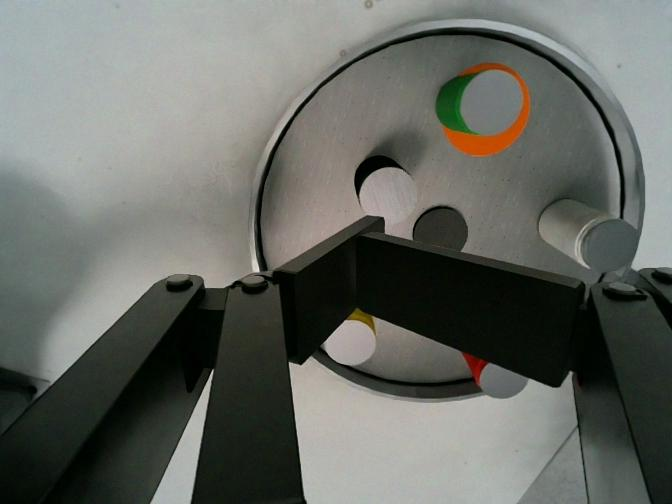

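Call:
move(target=[0.4366,-0.7898,0.262,0,0.552,0.834,0,0.2,-0.3,-0.2,1.0,-0.03,0.38,0.076,0.910,-0.022,0.408,1,1,1])

Scene clock: 80.27 s.
left_arm: end_effector_position=(+0.4366, -0.7898, +0.2621) position_measured=104 object_status=3 end_effector_quat_wxyz=(+0.000, +0.552, +0.834, +0.000) | right_arm: end_effector_position=(+1.0000, -0.0300, +0.3800) position_measured=3 object_status=3 end_effector_quat_wxyz=(+0.076, +0.910, -0.022, +0.408)
Joint positions: left_arm=[-1.104 0.595 1.104 0 1.443 -1.505] | right_arm=[-0.017 0.349 1.47 -0.307 0.496 1.809]
Joint torques (N m): left_arm=[0.55 -100.07 -40.86 4.28 -0.03 0.08] | right_arm=[2.08 -75.44 -41.89 3.27 -1.56 0.01]
External joint torques (N m): left_arm=[-1.05 -1.8 -1.71 0.08 0.07 -0.08] | right_arm=[-2.36 -2.4 -0.57 0.33 -0.36 -0.01]
Flange force (N): left_arm=[-1.9 -1.1 -3.0] | right_arm=[-0.8 4.4 -2.3]
Hand target: left_arm +0.4366, -0.7898, +0.2620; +0.000, +0.552, +0.834, +0.000 | right_arm +1.0000, -0.0300, +0.3800; +0.076, +0.910, -0.022, +0.408
Off the commanded pose: left_arm 0.000 m, 0 deg | right_arm 0.000 m, 0 deg.
move: done

Call:
wait(seconds=7.56)

Call:
move([
  [0.4008,-0.7945,0.262,0,0.552,0.834,0,0.2,-0.3,-0.2,1.0,-0.03,0.38,0.076,0.910,-0.022,0.408,1,1,1],
  [0.3650,-0.7898,0.2334,0,0.552,0.834,0,0.2,-0.3,-0.2,1.0,-0.03,0.38,0.076,0.910,-0.022,0.408,1,1,1],
  [0.3316,-0.7759,0.2048,0,0.552,0.834,0,0.2,-0.3,-0.2,1.0,-0.03,0.38,0.076,0.910,-0.022,0.408,1,1,1],
  [0.3029,-0.7539,0.1762,0,0.552,0.834,0,0.2,-0.3,-0.2,1.0,-0.03,0.38,0.076,0.910,-0.022,0.408,1,1,1],
  [0.2809,-0.7253,0.1475,0,0.552,0.834,0,0.2,-0.3,-0.2,1.0,-0.03,0.38,0.076,0.910,-0.022,0.408,1,1,1],
  [0.2670,-0.6918,0.1475,0,0.552,0.834,0,0.2,-0.3,-0.2,1.0,-0.03,0.38,0.076,0.910,-0.022,0.408,1,1,1],
  [0.2623,-0.6560,0.1475,0,0.552,0.834,0,0.2,-0.3,-0.2,1.0,-0.03,0.38,0.076,0.910,-0.022,0.408,1,1,1],
  [0.2670,-0.6202,0.1475,0,0.552,0.834,0,0.2,-0.3,-0.2,1.0,-0.03,0.38,0.076,0.910,-0.022,0.408,1,1,1],
], speed=[0.1102,0.1405,0.1405,0.1405,0.1405,0.1102,0.1102,0.1102], blend=0.012, blocking=false)

Call:
wait(seconds=1.4, cameras=["cam_left_wrist"])

Call:
move([
  [0.2623,-0.6560,0.1475,0,0.552,0.834,0,-1,-0.3,-0.3,1.0,-0.03,0.38,0.076,0.910,-0.022,0.408,1,1,1],
  [0.2670,-0.6202,0.1475,0,0.552,0.834,0,-1,-0.3,-0.3,1.0,-0.03,0.38,0.076,0.910,-0.022,0.408,1,1,1],
  [0.2809,-0.5868,0.1475,0,0.552,0.834,0,-1,-0.3,-0.3,1.0,-0.03,0.38,0.076,0.910,-0.022,0.408,1,1,1],
  [0.3029,-0.5581,0.18,0,0.552,0.834,0,-1,-0.3,-0.3,1.0,-0.03,0.38,0.076,0.910,-0.022,0.408,1,1,1],
  [0.3316,-0.5361,0.28,0,0.552,0.834,0,-1,-0.3,-0.3,1.0,-0.03,0.38,0.076,0.910,-0.022,0.408,1,1,1],
  [0.3316,-0.5361,0.38,0,0.552,0.834,0,-1,-0.3,-0.3,1.0,-0.03,0.38,0.076,0.910,-0.022,0.408,1,1,1],
], speed=[0.1102,0.1102,0.1102,0.15,0.25,0.25], blend=0.012, cameras=["cam_left_wrist","cam_head_left"])

Scene clock: 89.47 s.
left_arm: end_effector_position=(+0.4366, -0.7898, +0.2620) position_measured=104 object_status=3 end_effector_quat_wxyz=(+0.000, +0.552, +0.834, +0.000) | right_arm: end_effector_position=(+1.0000, -0.0300, +0.3800) position_measured=3 object_status=3 end_effector_quat_wxyz=(+0.076, +0.910, -0.022, +0.408)
Joint positions: left_arm=[-1.104 0.595 1.104 0 1.443 -1.505] | right_arm=[-0.017 0.349 1.47 -0.307 0.496 1.809]
Joint torques (N m): left_arm=[0.6 -100.15 -40.87 4.26 -0.06 0.04] | right_arm=[2.11 -75.23 -41.91 3.31 -1.58 0.02]
External joint torques (N m): left_arm=[-0.44 -1.56 -1.56 0.11 0.1 -0.04] | right_arm=[-2.31 -2.5 -0.5 0.29 -0.34 -0.01]
Flange force (N): left_arm=[-1.9 -0.3 -2.7] | right_arm=[-1.1 4.3 -2.5]
Hand target: left_arm +0.4366, -0.7898, +0.2620; +0.000, +0.552, +0.834, +0.000 | right_arm +1.0000, -0.0300, +0.3800; +0.076, +0.910, -0.022, +0.408
Tool commands: left_gripper/position=+0.2 left_gripper/force_limit=-0.3 left_gripper/speed=-0.2 right_gripper/position=+1.0 right_gripper/force_limit=+1.0 right_gripper/speed=+1.0
Off the commanded pose: left_arm 0.000 m, 0 deg | right_arm 0.000 m, 0 deg.
wait: 7.57 s; at rest from the start

Scene clock: 89.97 s.
left_arm: end_effector_position=(+0.3918, -0.7932, +0.2547) position_measured=104 object_status=3 end_effector_quat_wxyz=(+0.000, +0.552, +0.834, +0.000) end_effector_velocity=(-0.102, +0.014, -0.077) end_effector_angular_velocity=(+0.004, +0.001, +0.002) | right_arm: end_effector_position=(+1.0000, -0.0300, +0.3800) position_measured=3 object_status=3 end_effector_quat_wxyz=(+0.076, +0.910, -0.022, +0.408)
Joint positions: left_arm=[-1.151 0.566 1.165 0 1.412 -1.552] | right_arm=[-0.017 0.349 1.47 -0.307 0.496 1.809]
Joint velocities: left_arm=[-0.099 -0.076 0.261 0.001 -0.182 -0.101] | right_arm=[within noise]
Joint torques (N m): left_arm=[2.75 -95.62 -38.82 4.14 0.28 -0.23] | right_arm=[1.88 -75.24 -42.01 3.25 -1.54 0.01]
External joint torques (N m): left_arm=[-1.35 -1.64 -2.14 0.12 -0.22 0.23] | right_arm=[-1.8 -2.39 -0.27 0.35 -0.37 -0.01]
Flange force (N): left_arm=[-2.9 -1.1 -3.0] | right_arm=[-1.5 3.8 -2.6]
Hand target: left_arm +0.3851, -0.7924, +0.2494; +0.000, +0.552, +0.834, +0.000 | right_arm +1.0000, -0.0300, +0.3800; +0.076, +0.910, -0.022, +0.408
Tool commands: left_gripper/position=+0.2 left_gripper/force_limit=-0.3 left_gripper/speed=-0.2 right_gripper/position=+1.0 right_gripper/force_limit=+1.0 right_gripper/speed=+1.0
Off the commanded pose: left_arm 0.239 m, 0 deg | right_arm 0.000 m, 0 deg.
move: running; path passed 1 of 8 targets

Scene clock: 91.37 s.
left_arm: end_effector_position=(+0.2745, -0.7098, +0.1475) position_measured=104 object_status=3 end_effector_quat_wxyz=(+0.000, +0.552, +0.834, +0.000) end_effector_velocity=(-0.044, +0.102, +0.000) end_effector_angular_velocity=(-0.002, -0.001, -0.001) | right_arm: end_effector_position=(+1.0000, -0.0300, +0.3800) position_measured=3 object_status=3 end_effector_quat_wxyz=(+0.076, +0.910, -0.022, +0.408)
Joint positions: left_arm=[-1.247 0.423 1.587 0 1.131 -1.649] | right_arm=[-0.017 0.349 1.47 -0.307 0.496 1.809]
Joint velocities: left_arm=[-0.012 -0.163 0.244 0 -0.083 -0.011] | right_arm=[within noise]
Joint torques (N m): left_arm=[-1.31 -81.45 -35.9 3.85 0.26 -0.17] | right_arm=[2.01 -75.23 -42.04 3.25 -1.56 -0.01]
External joint torques (N m): left_arm=[0.67 -0.48 -2.5 0.07 -0.19 0.17] | right_arm=[-2.21 -3.03 -0.58 0.36 -0.38 0.02]
Flange force (N): left_arm=[-4.7 0.9 -2.4] | right_arm=[-1.3 4.4 -3.2]
Hand target: left_arm +0.2718, -0.7034, +0.1474; +0.000, +0.552, +0.834, +0.000 | right_arm +1.0000, -0.0300, +0.3800; +0.076, +0.910, -0.022, +0.408
Tool commands: left_gripper/position=+0.2 left_gripper/force_limit=-0.3 left_gripper/speed=-0.2 right_gripper/position=+1.0 right_gripper/force_limit=+1.0 right_gripper/speed=+1.0
Off the commanded pose: left_arm 0.090 m, 0 deg | right_arm 0.000 m, 0 deg.
earlier move: running; path passed 5 of 8 targets
wait: 1.40 s; no rest
camera_calibration:
cam_left_wrist: T_world_to_cam=[[0.930889, 0.364769, 0.0197222, 0.00958906], [0.338637, -0.88193, 0.327909, -0.76378], [0.137005, -0.298569, -0.944503, 0.0314547], [0, 0, 0, 1]] pos_world=[0.245409, -0.667707, 0.279971]
Images, in order (width x height): cam_left_wrist 672x504.

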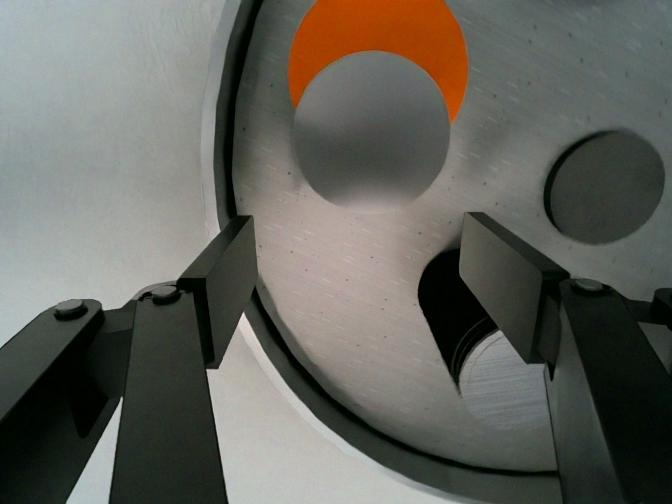

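Scene clock: 93.93 s.
left_arm: end_effector_position=(+0.3316, -0.5360, +0.3801) position_measured=232 object_status=3 end_effector_quat_wxyz=(+0.000, +0.552, +0.834, +0.000) | right_arm: end_effector_position=(+1.0000, -0.0300, +0.3800) position_measured=3 object_status=3 end_effector_quat_wxyz=(+0.076, +0.910, -0.022, +0.408)
Joint positions: left_arm=[-1.072 0.118 1.552 0 1.471 -1.473] | right_arm=[-0.017 0.349 1.47 -0.307 0.496 1.809]
Joint torques (N m): left_arm=[0.9 -53.6 -40.74 4.28 -0.02 0.09] | right_arm=[2.26 -75.37 -42.06 3.25 -1.55 -0.03]
External joint torques (N m): left_arm=[-0.94 -1.52 -1.89 0.11 0.06 -0.09] | right_arm=[-2.12 -2.25 -0.22 0.35 -0.36 0.03]
Flange force (N): left_arm=[-1.2 -1.5 -3.4] | right_arm=[-1.6 4.0 -2.4]
Hand target: left_arm +0.3316, -0.5361, +0.3800; +0.000, +0.552, +0.834, +0.000 | right_arm +1.0000, -0.0300, +0.3800; +0.076, +0.910, -0.022, +0.408
Off the commanded pose: left_arm 0.000 m, 0 deg | right_arm 0.000 m, 0 deg.
earlier move: replaced; path passed 5 of 8 targets
move: done
camera_calibration:
cam_left_wrist: T_world_to_cam=[[0.930895, 0.364749, 0.0198131, -0.111606], [0.338541, -0.881839, 0.328254, -0.706179], [0.137202, -0.298862, -0.944382, 0.294854], [0, 0, 0, 1]] pos_world=[0.302509, -0.493908, 0.512471]
Images, in order (width x height): cam_head_left 504x504, cam_left_wrist 672x504.

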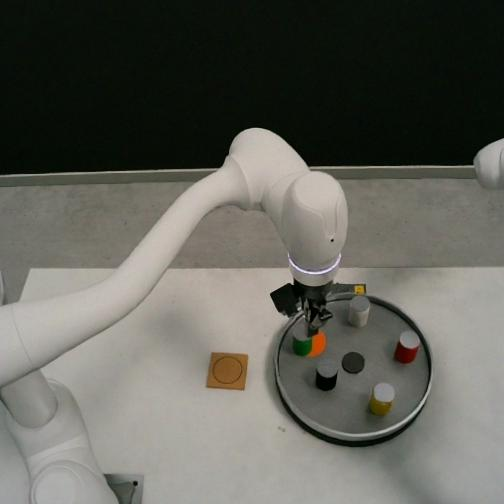

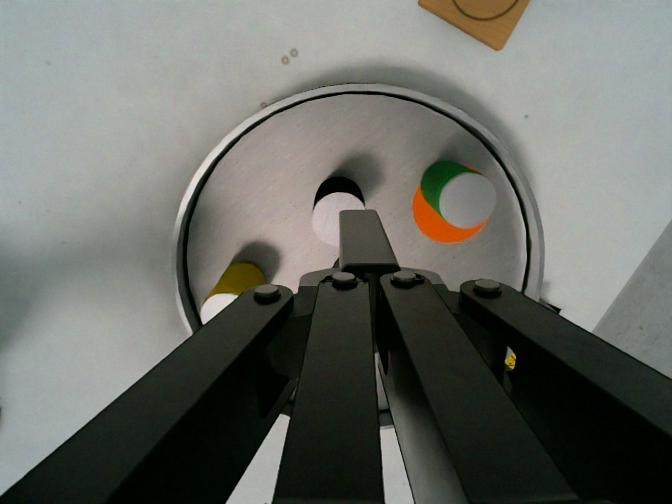

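Call:
move([
  [0.39,-0.75,0.34,0,0.552,0.834,0,0.2,-0.3,0,1.0,-0.03,0.38,0.076,0.910,-0.022,0.408,1,1,1],
  [0.4366,-0.7898,0.262,0,0.552,0.834,0,0.2,-0.3,0,1.0,-0.03,0.38,0.076,0.910,-0.022,0.408,1,1,1],
], blend=0.03)

Scene clock: 98.17 s.
left_arm: end_effector_position=(+0.4367, -0.7899, +0.2621) position_measured=104 object_status=3 end_effector_quat_wxyz=(+0.000, +0.552, +0.834, +0.000) | right_arm: end_effector_position=(+1.0000, -0.0300, +0.3800) position_measured=3 object_status=3 end_effector_quat_wxyz=(+0.076, +0.910, -0.022, +0.408)
Joint positions: left_arm=[-1.104 0.595 1.104 0 1.442 -1.505] | right_arm=[-0.017 0.349 1.47 -0.307 0.496 1.809]
Joint torques (N m): left_arm=[1.17 -99.91 -40.91 4.28 -0.07 0.06] | right_arm=[2.13 -74.76 -42.02 3.3 -1.54 -0.02]
External joint torques (N m): left_arm=[-1.12 -1.36 -1.4 0.07 0.11 -0.06] | right_arm=[-2.39 -3.26 -0.54 0.3 -0.38 0.03]
Flange force (N): left_arm=[-1.8 -1.1 -2.5] | right_arm=[-1.6 4.5 -3.5]
Hand target: left_arm +0.4366, -0.7898, +0.2620; +0.000, +0.552, +0.834, +0.000 | right_arm +1.0000, -0.0300, +0.3800; +0.076, +0.910, -0.022, +0.408
Off the commanded pose: left_arm 0.000 m, 0 deg | right_arm 0.000 m, 0 deg.
move: done

Call:
wait(seconds=4.0)

Call:
move([
  [0.3643,-0.7917,0.262,0,0.552,0.834,0,0.2,-0.3,0,1.0,-0.03,0.38,0.076,0.910,-0.022,0.408,1,1,1],
  [0.3011,-0.7552,0.262,0,0.552,0.834,0,0.2,-0.3,0,1.0,-0.03,0.38,0.076,0.910,-0.022,0.408,1,1,1],
  [0.2646,-0.6920,0.262,0,0.552,0.834,0,0.2,-0.3,0,1.0,-0.03,0.38,0.076,0.910,-0.022,0.408,1,1,1],
  [0.2646,-0.6190,0.262,0,0.552,0.834,0,0.2,-0.3,0,1.0,-0.03,0.38,0.076,0.910,-0.022,0.408,1,1,1],
  [0.3011,-0.5558,0.262,0,0.552,0.834,0,0.2,-0.3,0,1.0,-0.03,0.38,0.076,0.910,-0.022,0.408,1,1,1],
  [0.3643,-0.5193,0.262,0,0.552,0.834,0,0.2,-0.3,0,1.0,-0.03,0.38,0.076,0.910,-0.022,0.408,1,1,1],
  [0.4373,-0.5193,0.262,0,0.552,0.834,0,0.2,-0.3,0,1.0,-0.03,0.38,0.076,0.910,-0.022,0.408,1,1,1],
  [0.5005,-0.5558,0.262,0,0.552,0.834,0,0.2,-0.3,0,1.0,-0.03,0.38,0.076,0.910,-0.022,0.408,1,1,1],
  [0.5370,-0.6190,0.262,0,0.552,0.834,0,0.2,-0.3,0,1.0,-0.03,0.38,0.076,0.910,-0.022,0.408,1,1,1],
  [0.5370,-0.6920,0.262,0,0.552,0.834,0,0.2,-0.3,0,1.0,-0.03,0.38,0.076,0.910,-0.022,0.408,1,1,1],
  [0.5005,-0.7552,0.262,0,0.552,0.834,0,0.2,-0.3,0,1.0,-0.03,0.38,0.076,0.910,-0.022,0.408,1,1,1],
  [0.4373,-0.7917,0.262,0,0.552,0.834,0,0.2,-0.3,0,1.0,-0.03,0.38,0.076,0.910,-0.022,0.408,1,1,1],
], speed=0.1108, blend=0.012, blocking=false)

Call:
wait(seconds=0.5, cameras=["cam_left_wrist"])

Scene clock: 103.30 s.
left_arm: end_effector_position=(+0.4366, -0.7898, +0.2620) position_measured=104 object_status=3 end_effector_quat_wxyz=(+0.000, +0.552, +0.834, +0.000) | right_arm: end_effector_position=(+1.0000, -0.0300, +0.3800) position_measured=3 object_status=3 end_effector_quat_wxyz=(+0.076, +0.910, -0.022, +0.408)
Joint positions: left_arm=[-1.104 0.595 1.104 0 1.443 -1.505] | right_arm=[-0.017 0.349 1.47 -0.307 0.496 1.809]
Joint torques (N m): left_arm=[0.7 -100.11 -40.92 4.27 -0.04 0.07] | right_arm=[2.03 -75.51 -41.92 3.24 -1.57 0.04]
External joint torques (N m): left_arm=[-0.51 -1.73 -1.57 0.1 0.08 -0.07] | right_arm=[-2.05 -2.33 -0.53 0.37 -0.36 -0.03]
Flange force (N): left_arm=[-1.6 -0.5 -2.8] | right_arm=[-0.8 4.1 -2.3]
Hand target: left_arm +0.4366, -0.7898, +0.2620; +0.000, +0.552, +0.834, +0.000 | right_arm +1.0000, -0.0300, +0.3800; +0.076, +0.910, -0.022, +0.408
Tool commands: left_gripper/position=+0.2 left_gripper/force_limit=-0.3 left_gripper/speed=+0.0 right_gripper/position=+1.0 right_gripper/force_limit=+1.0 right_gripper/speed=+1.0
Off the commanded pose: left_arm 0.000 m, 0 deg | right_arm 0.000 m, 0 deg.
wait: 4.00 s; at rest from the start

Scene clock: 103.80 s.
left_arm: end_effector_position=(+0.3908, -0.7910, +0.2620) position_measured=104 object_status=3 end_effector_quat_wxyz=(+0.000, +0.552, +0.834, +0.000) end_effector_velocity=(-0.108, -0.003, -0.001) end_effector_angular_velocity=(+0.001, +0.000, +0.001) | right_arm: end_effector_position=(+1.0000, -0.0300, +0.3800) position_measured=3 object_status=3 end_effector_quat_wxyz=(+0.076, +0.910, -0.022, +0.408)
Joint positions: left_arm=[-1.151 0.559 1.162 0 1.421 -1.552] | right_arm=[-0.017 0.349 1.47 -0.307 0.496 1.809]
Joint velocities: left_arm=[-0.113 -0.078 0.127 0 -0.048 -0.114] | right_arm=[within noise]
Joint torques (N m): left_arm=[0.01 -98.35 -41.03 4.25 -0.25 0.19] | right_arm=[1.91 -75.27 -42.04 3.28 -1.62 -0.03]
External joint torques (N m): left_arm=[-0.46 -0.32 -1.38 0.09 0.29 -0.19] | right_arm=[-1.93 -2.48 -0.27 0.31 -0.3 0.04]
Flange force (N): left_arm=[-3.6 -0.5 -2.5] | right_arm=[-1.5 3.7 -2.8]
Hand target: left_arm +0.3839, -0.7912, +0.2620; +0.000, +0.552, +0.834, +0.000 | right_arm +1.0000, -0.0300, +0.3800; +0.076, +0.910, -0.022, +0.408
Tool commands: left_gripper/position=+0.2 left_gripper/force_limit=-0.3 left_gripper/speed=+0.0 right_gripper/position=+1.0 right_gripper/force_limit=+1.0 right_gripper/speed=+1.0
Off the commanded pose: left_arm 0.046 m, 0 deg | right_arm 0.000 m, 0 deg.
move: running; path passed 0 of 12 targets

Scene clock: 104.30 s.
left_arm: end_effector_position=(+0.3398, -0.7775, +0.2620) position_measured=104 object_status=3 end_effector_quat_wxyz=(+0.000, +0.552, +0.834, +0.000) end_effector_velocity=(-0.096, +0.055, +0.001) end_effector_angular_velocity=(-0.002, +0.000, -0.001) | right_arm: end_effector_position=(+1.0000, -0.0300, +0.3800) position_measured=3 object_status=3 end_effector_quat_wxyz=(+0.076, +0.910, -0.022, +0.408)
Joint positions: left_arm=[-1.199 0.502 1.252 0 1.388 -1.601] | right_arm=[-0.017 0.349 1.47 -0.307 0.496 1.809]
Joint velocities: left_arm=[-0.082 -0.149 0.229 0 -0.081 -0.08] | right_arm=[within noise]
Joint torques (N m): left_arm=[2.58 -90.41 -40.03 4.26 0.24 0.07] | right_arm=[2.15 -75.38 -42.09 3.28 -1.58 -0.03]
External joint torques (N m): left_arm=[-2.44 -2.53 -2.19 0.09 -0.21 -0.07] | right_arm=[-2.32 -2.21 -0.24 0.31 -0.33 0.04]
Flange force (N): left_arm=[-1.1 -3.0 -3.4] | right_arm=[-1.5 4.2 -2.3]
Hand target: left_arm +0.3335, -0.7739, +0.2619; +0.000, +0.552, +0.834, +0.000 | right_arm +1.0000, -0.0300, +0.3800; +0.076, +0.910, -0.022, +0.408
Tool commands: left_gripper/position=+0.2 left_gripper/force_limit=-0.3 left_gripper/speed=+0.0 right_gripper/position=+1.0 right_gripper/force_limit=+1.0 right_gripper/speed=+1.0
Off the commanded pose: left_arm 0.099 m, 0 deg | right_arm 0.000 m, 0 deg.
earlier move: running; path passed 1 of 12 targets
wait: 0.50 s; no rest
camera_calibration:
cam_left_wrist: T_world_to_cam=[[0.930942, 0.364636, 0.0197115, -0.0289623], [0.338531, -0.882014, 0.327792, -0.883129], [0.136911, -0.298483, -0.944544, 0.110441], [0, 0, 0, 1]] pos_world=[0.310808, -0.735407, 0.39437]
Images, in order (width x height): cam_left_wrist 672x504.

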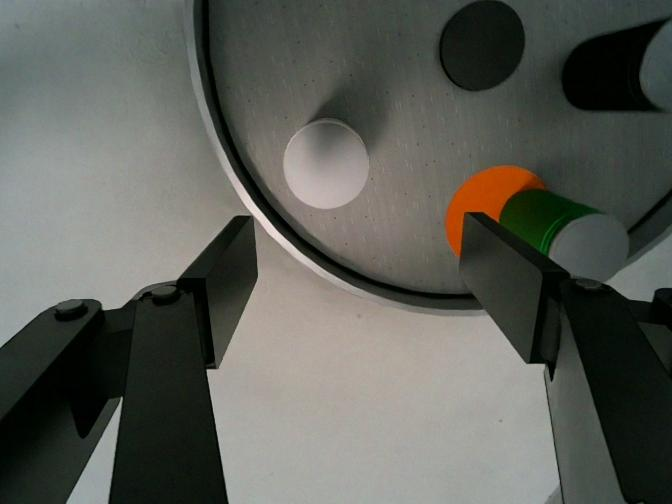

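Call:
move([
  [0.3643,-0.5193,0.262,0,0.552,0.834,0,0.2,-0.3,0,1.0,-0.03,0.38,0.076,0.910,-0.022,0.408,1,1,1],
  [0.4373,-0.5193,0.262,0,0.552,0.834,0,0.2,-0.3,0,1.0,-0.03,0.38,0.076,0.910,-0.022,0.408,1,1,1],
  [0.5005,-0.5558,0.262,0,0.552,0.834,0,0.2,-0.3,0,1.0,-0.03,0.38,0.076,0.910,-0.022,0.408,1,1,1],
  [0.5370,-0.6190,0.262,0,0.552,0.834,0,0.2,-0.3,0,1.0,-0.03,0.38,0.076,0.910,-0.022,0.408,1,1,1],
  [0.5370,-0.6920,0.262,0,0.552,0.834,0,0.2,-0.3,0,1.0,-0.03,0.38,0.076,0.910,-0.022,0.408,1,1,1],
  [0.5005,-0.7552,0.262,0,0.552,0.834,0,0.2,-0.3,0,1.0,-0.03,0.38,0.076,0.910,-0.022,0.408,1,1,1],
  [0.4373,-0.7917,0.205,0,0.552,0.834,0,0.2,-0.3,0,1.0,-0.03,0.38,0.076,0.910,-0.022,0.408,1,1,1],
  [0.3643,-0.7917,0.1475,0,0.552,0.834,0,0.2,-0.3,0,1.0,-0.03,0.38,0.076,0.910,-0.022,0.408,1,1,1],
  [0.3011,-0.7552,0.1475,0,0.552,0.834,0,0.2,-0.3,0,1.0,-0.03,0.38,0.076,0.910,-0.022,0.408,1,1,1],
  [0.2646,-0.6920,0.1475,0,0.552,0.834,0,0.2,-0.3,0,1.0,-0.03,0.38,0.076,0.910,-0.022,0.408,1,1,1],
  [0.2646,-0.6190,0.1475,0,0.552,0.834,0,0.2,-0.3,0,1.0,-0.03,0.38,0.076,0.910,-0.022,0.408,1,1,1],
  [0.3011,-0.5558,0.1475,0,0.552,0.834,0,0.2,-0.3,0,1.0,-0.03,0.38,0.076,0.910,-0.022,0.408,1,1,1],
], speed=[0.1108,0.1108,0.0616,0.0616,0.0616,0.1108,0.1406,0.1406,0.1108,0.1108,0.1108,0.1108], blend=0.012, blocking=false)

Call:
wait(seconds=4.8, cameras=["cam_left_wrist"])

Scene clock: 106.83 s.
left_arm: end_effector_position=(+0.3223, -0.5520, +0.2620) position_measured=104 object_status=3 end_effector_quat_wxyz=(+0.000, +0.552, +0.834, +0.000) end_effector_velocity=(+0.088, +0.069, +0.000) end_effector_angular_velocity=(+0.000, +0.000, +0.001) | right_arm: end_effector_position=(+1.0000, -0.0300, +0.3800) position_measured=3 object_status=3 end_effector_quat_wxyz=(+0.076, +0.910, -0.022, +0.408)
Joint positions: left_arm=[-1.096 0.171 1.707 0 1.264 -1.498] | right_arm=[-0.017 0.349 1.47 -0.307 0.496 1.809]
Joint velocities: left_arm=[0.172 -0.023 0.028 0 -0.005 0.171] | right_arm=[within noise]
Joint torques (N m): left_arm=[1.98 -57.96 -38.5 4.09 -0.31 0.21] | right_arm=[1.7 -75.38 -41.99 3.26 -1.56 0.02]
External joint torques (N m): left_arm=[-2.32 -1.02 -2.51 0.12 0.34 -0.21] | right_arm=[-1.89 -2.27 -0.36 0.34 -0.35 -0.01]
Flange force (N): left_arm=[-3.5 -3.6 -4.3] | right_arm=[-1.2 3.8 -2.4]
Hand target: left_arm +0.3274, -0.5479, +0.2620; +0.000, +0.552, +0.834, +0.000 | right_arm +1.0000, -0.0300, +0.3800; +0.076, +0.910, -0.022, +0.408
Tool commands: left_gripper/position=+0.2 left_gripper/force_limit=-0.3 left_gripper/speed=+0.0 right_gripper/position=+1.0 right_gripper/force_limit=+1.0 right_gripper/speed=+1.0
Off the commanded pose: left_arm 0.116 m, 0 deg | right_arm 0.000 m, 0 deg.
earlier move: replaced; path passed 4 of 12 targets
move: running; path passed 0 of 12 targets

Scene clock: 111.63 s.
left_arm: end_effector_position=(+0.5308, -0.7026, +0.2620) position_measured=104 object_status=3 end_effector_quat_wxyz=(+0.000, +0.552, +0.834, +0.000) end_effector_velocity=(-0.051, -0.090, -0.001) end_effector_angular_velocity=(+0.001, +0.001, +0.002) | right_arm: end_effector_position=(+1.0000, -0.0300, +0.3800) position_measured=3 object_status=3 end_effector_quat_wxyz=(+0.076, +0.910, -0.022, +0.408)
Joint positions: left_arm=[-0.963 0.556 1.167 0 1.419 -1.364] | right_arm=[-0.017 0.349 1.47 -0.307 0.496 1.809]
Joint velocities: left_arm=[-0.106 0.073 -0.115 0 0.043 -0.108] | right_arm=[within noise]
Joint torques (N m): left_arm=[-2.4 -96.45 -39.67 4.34 0.2 0.13] | right_arm=[1.83 -75.07 -42.02 3.28 -1.6 0.01]
External joint torques (N m): left_arm=[1.53 -1.8 -2.53 -0.02 -0.14 -0.13] | right_arm=[-1.82 -2.67 -0.32 0.32 -0.32 -0.01]
Flange force (N): left_arm=[-3.3 2.5 -3.7] | right_arm=[-1.5 3.8 -3.0]
Hand target: left_arm +0.5277, -0.7079, +0.2620; +0.000, +0.552, +0.834, +0.000 | right_arm +1.0000, -0.0300, +0.3800; +0.076, +0.910, -0.022, +0.408
Tool commands: left_gripper/position=+0.2 left_gripper/force_limit=-0.3 left_gripper/speed=+0.0 right_gripper/position=+1.0 right_gripper/force_limit=+1.0 right_gripper/speed=+1.0
Off the commanded pose: left_arm 0.296 m, 0 deg | right_arm 0.000 m, 0 deg.
earlier move: running; path passed 5 of 12 targets
wait: 4.80 s; no rest
camera_calibration:
cam_left_wrist: T_world_to_cam=[[0.930916, 0.364697, 0.0197722, -0.233998], [0.338521, -0.88189, 0.328138, -0.881653], [0.137108, -0.298776, -0.944423, 0.106351], [0, 0, 0, 1]] pos_world=[0.501709, -0.660407, 0.394371]
Images, in order (width x height): cam_left_wrist 672x504.

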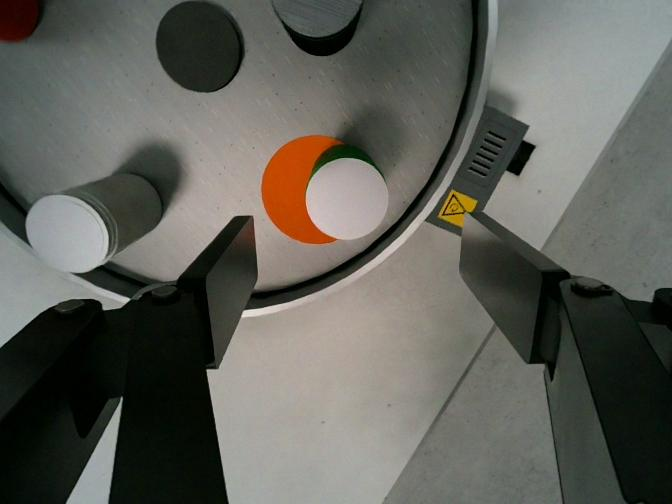

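Call:
wait(seconds=2.15)

Call:
move([
  [0.2646,-0.6190,0.1475,0,0.552,0.834,0,-1,-0.3,-0.2,1.0,-0.03,0.38,0.076,0.910,-0.022,0.408,1,1,1],
  [0.3011,-0.5558,0.1475,0,0.552,0.834,0,-1,-0.3,-0.2,1.0,-0.03,0.38,0.076,0.910,-0.022,0.408,1,1,1],
  [0.3643,-0.5193,0.262,0,0.552,0.834,0,-1,-0.3,-0.2,1.0,-0.03,0.38,0.076,0.910,-0.022,0.408,1,1,1],
], speed=[0.1108,0.1108,0.2], blend=0.012, cameras=["cam_left_wrist"])

Scene clock: 114.20 s.
left_arm: end_effector_position=(+0.3001, -0.7517, +0.1474) position_measured=104 object_status=3 end_effector_quat_wxyz=(+0.000, +0.552, +0.834, +0.000) end_effector_velocity=(-0.069, +0.080, +0.000) end_effector_angular_velocity=(+0.001, -0.001, +0.000) | right_arm: end_effector_position=(+1.0000, -0.0300, +0.3800) position_measured=3 object_status=3 end_effector_quat_wxyz=(+0.076, +0.910, -0.022, +0.408)
Joint positions: left_arm=[-1.234 0.494 1.478 0 1.17 -1.635] | right_arm=[-0.017 0.349 1.47 -0.307 0.496 1.809]
Joint velocities: left_arm=[-0.048 -0.149 0.235 0.002 -0.085 -0.048] | right_arm=[within noise]
Joint torques (N m): left_arm=[4.88 -90.2 -35.95 3.98 0 0.5] | right_arm=[1.92 -75.45 -41.95 3.23 -1.57 0.04]
External joint torques (N m): left_arm=[-3.51 -0.41 -3.22 0.09 0.08 -0.5] | right_arm=[-1.84 -2.47 -0.48 0.38 -0.35 -0.04]
Flange force (N): left_arm=[-6.7 -5.1 -3.4] | right_arm=[-1.0 3.9 -2.6]
Hand target: left_arm +0.2959, -0.7460, +0.1474; +0.000, +0.552, +0.834, +0.000 | right_arm +1.0000, -0.0300, +0.3800; +0.076, +0.910, -0.022, +0.408
Tool commands: left_gripper/position=+0.2 left_gripper/force_limit=-0.3 left_gripper/speed=+0.0 right_gripper/position=+1.0 right_gripper/force_limit=+1.0 right_gripper/speed=+1.0
Off the commanded pose: left_arm 0.196 m, 0 deg | right_arm 0.000 m, 0 deg.
earlier move: running; path passed 8 of 12 targets
wait: 2.17 s; no rest

Scene clock: 117.07 s.
left_arm: end_effector_position=(+0.3643, -0.5192, +0.2621) position_measured=155 object_status=2 end_effector_quat_wxyz=(+0.000, +0.552, +0.834, +0.000) | right_arm: end_effector_position=(+1.0000, -0.0300, +0.3800) position_measured=3 object_status=3 end_effector_quat_wxyz=(+0.076, +0.910, -0.022, +0.408)
Joint positions: left_arm=[-1.013 0.163 1.716 0 1.262 -1.415] | right_arm=[-0.017 0.349 1.47 -0.307 0.496 1.809]
Joint torques (N m): left_arm=[0.81 -57.81 -40.41 4.16 -0.05 0.07] | right_arm=[2.1 -75.53 -41.97 3.31 -1.58 0.01]
External joint torques (N m): left_arm=[-1.08 -0.25 -0.48 0.04 0.09 -0.07] | right_arm=[-2.39 -2.12 -0.3 0.28 -0.32 0]
Flange force (N): left_arm=[-0.8 -1.7 -0.9] | right_arm=[-1.2 4.3 -2.1]
Hand target: left_arm +0.3643, -0.5193, +0.2620; +0.000, +0.552, +0.834, +0.000 | right_arm +1.0000, -0.0300, +0.3800; +0.076, +0.910, -0.022, +0.408
Off the commanded pose: left_arm 0.000 m, 0 deg | right_arm 0.000 m, 0 deg.
earlier move: replaced; path passed 8 of 12 targets
move: done; started from rest: the earlier move stopped first
camera_calibration:
cam_left_wrist: T_world_to_cam=[[0.930882, 0.364777, 0.0199011, -0.145855], [0.338536, -0.881829, 0.328286, -0.66374], [0.1373, -0.298858, -0.944369, 0.184009], [0, 0, 0, 1]] pos_world=[0.335209, -0.477108, 0.394571]
Images, in order (width x height): cam_left_wrist 672x504.

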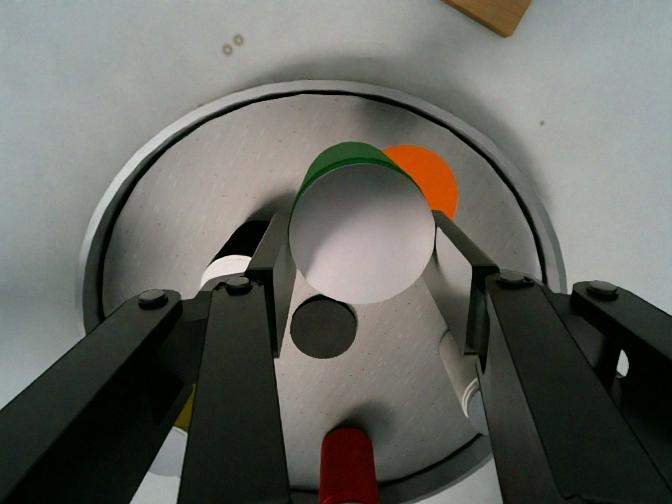

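Call:
move([
  [0.39,-0.70,0.30,0,0.552,0.834,0,-1,-0.3,-0.2,1.0,-0.03,0.38,0.076,0.910,-0.022,0.408,1,1,1],
  [0.4366,-0.7898,0.262,0,0.552,0.834,0,-1,-0.3,-0.2,1.0,-0.03,0.38,0.076,0.910,-0.022,0.408,1,1,1],
], blend=0.03)

Scene clock: 119.73 s.
left_arm: end_effector_position=(+0.4366, -0.7898, +0.2621) position_measured=155 object_status=2 end_effector_quat_wxyz=(+0.000, +0.552, +0.834, +0.000) | right_arm: end_effector_position=(+1.0000, -0.0300, +0.3800) position_measured=3 object_status=3 end_effector_quat_wxyz=(+0.076, +0.910, -0.022, +0.408)
Joint positions: left_arm=[-1.104 0.595 1.104 0 1.443 -1.505] | right_arm=[-0.017 0.349 1.47 -0.307 0.496 1.809]
Joint torques (N m): left_arm=[1.03 -101.49 -41.88 4.28 -0.05 0.05] | right_arm=[1.92 -75.46 -42.02 3.29 -1.58 0.02]
External joint torques (N m): left_arm=[-0.93 0.32 -0.35 0.07 0.09 -0.05] | right_arm=[-1.9 -2.25 -0.31 0.31 -0.33 -0.01]
Flange force (N): left_arm=[-1.8 -0.9 -0.6] | right_arm=[-1.3 3.8 -2.4]
Hand target: left_arm +0.4366, -0.7898, +0.2620; +0.000, +0.552, +0.834, +0.000 | right_arm +1.0000, -0.0300, +0.3800; +0.076, +0.910, -0.022, +0.408
Off the commanded pose: left_arm 0.000 m, 0 deg | right_arm 0.000 m, 0 deg.
move: done


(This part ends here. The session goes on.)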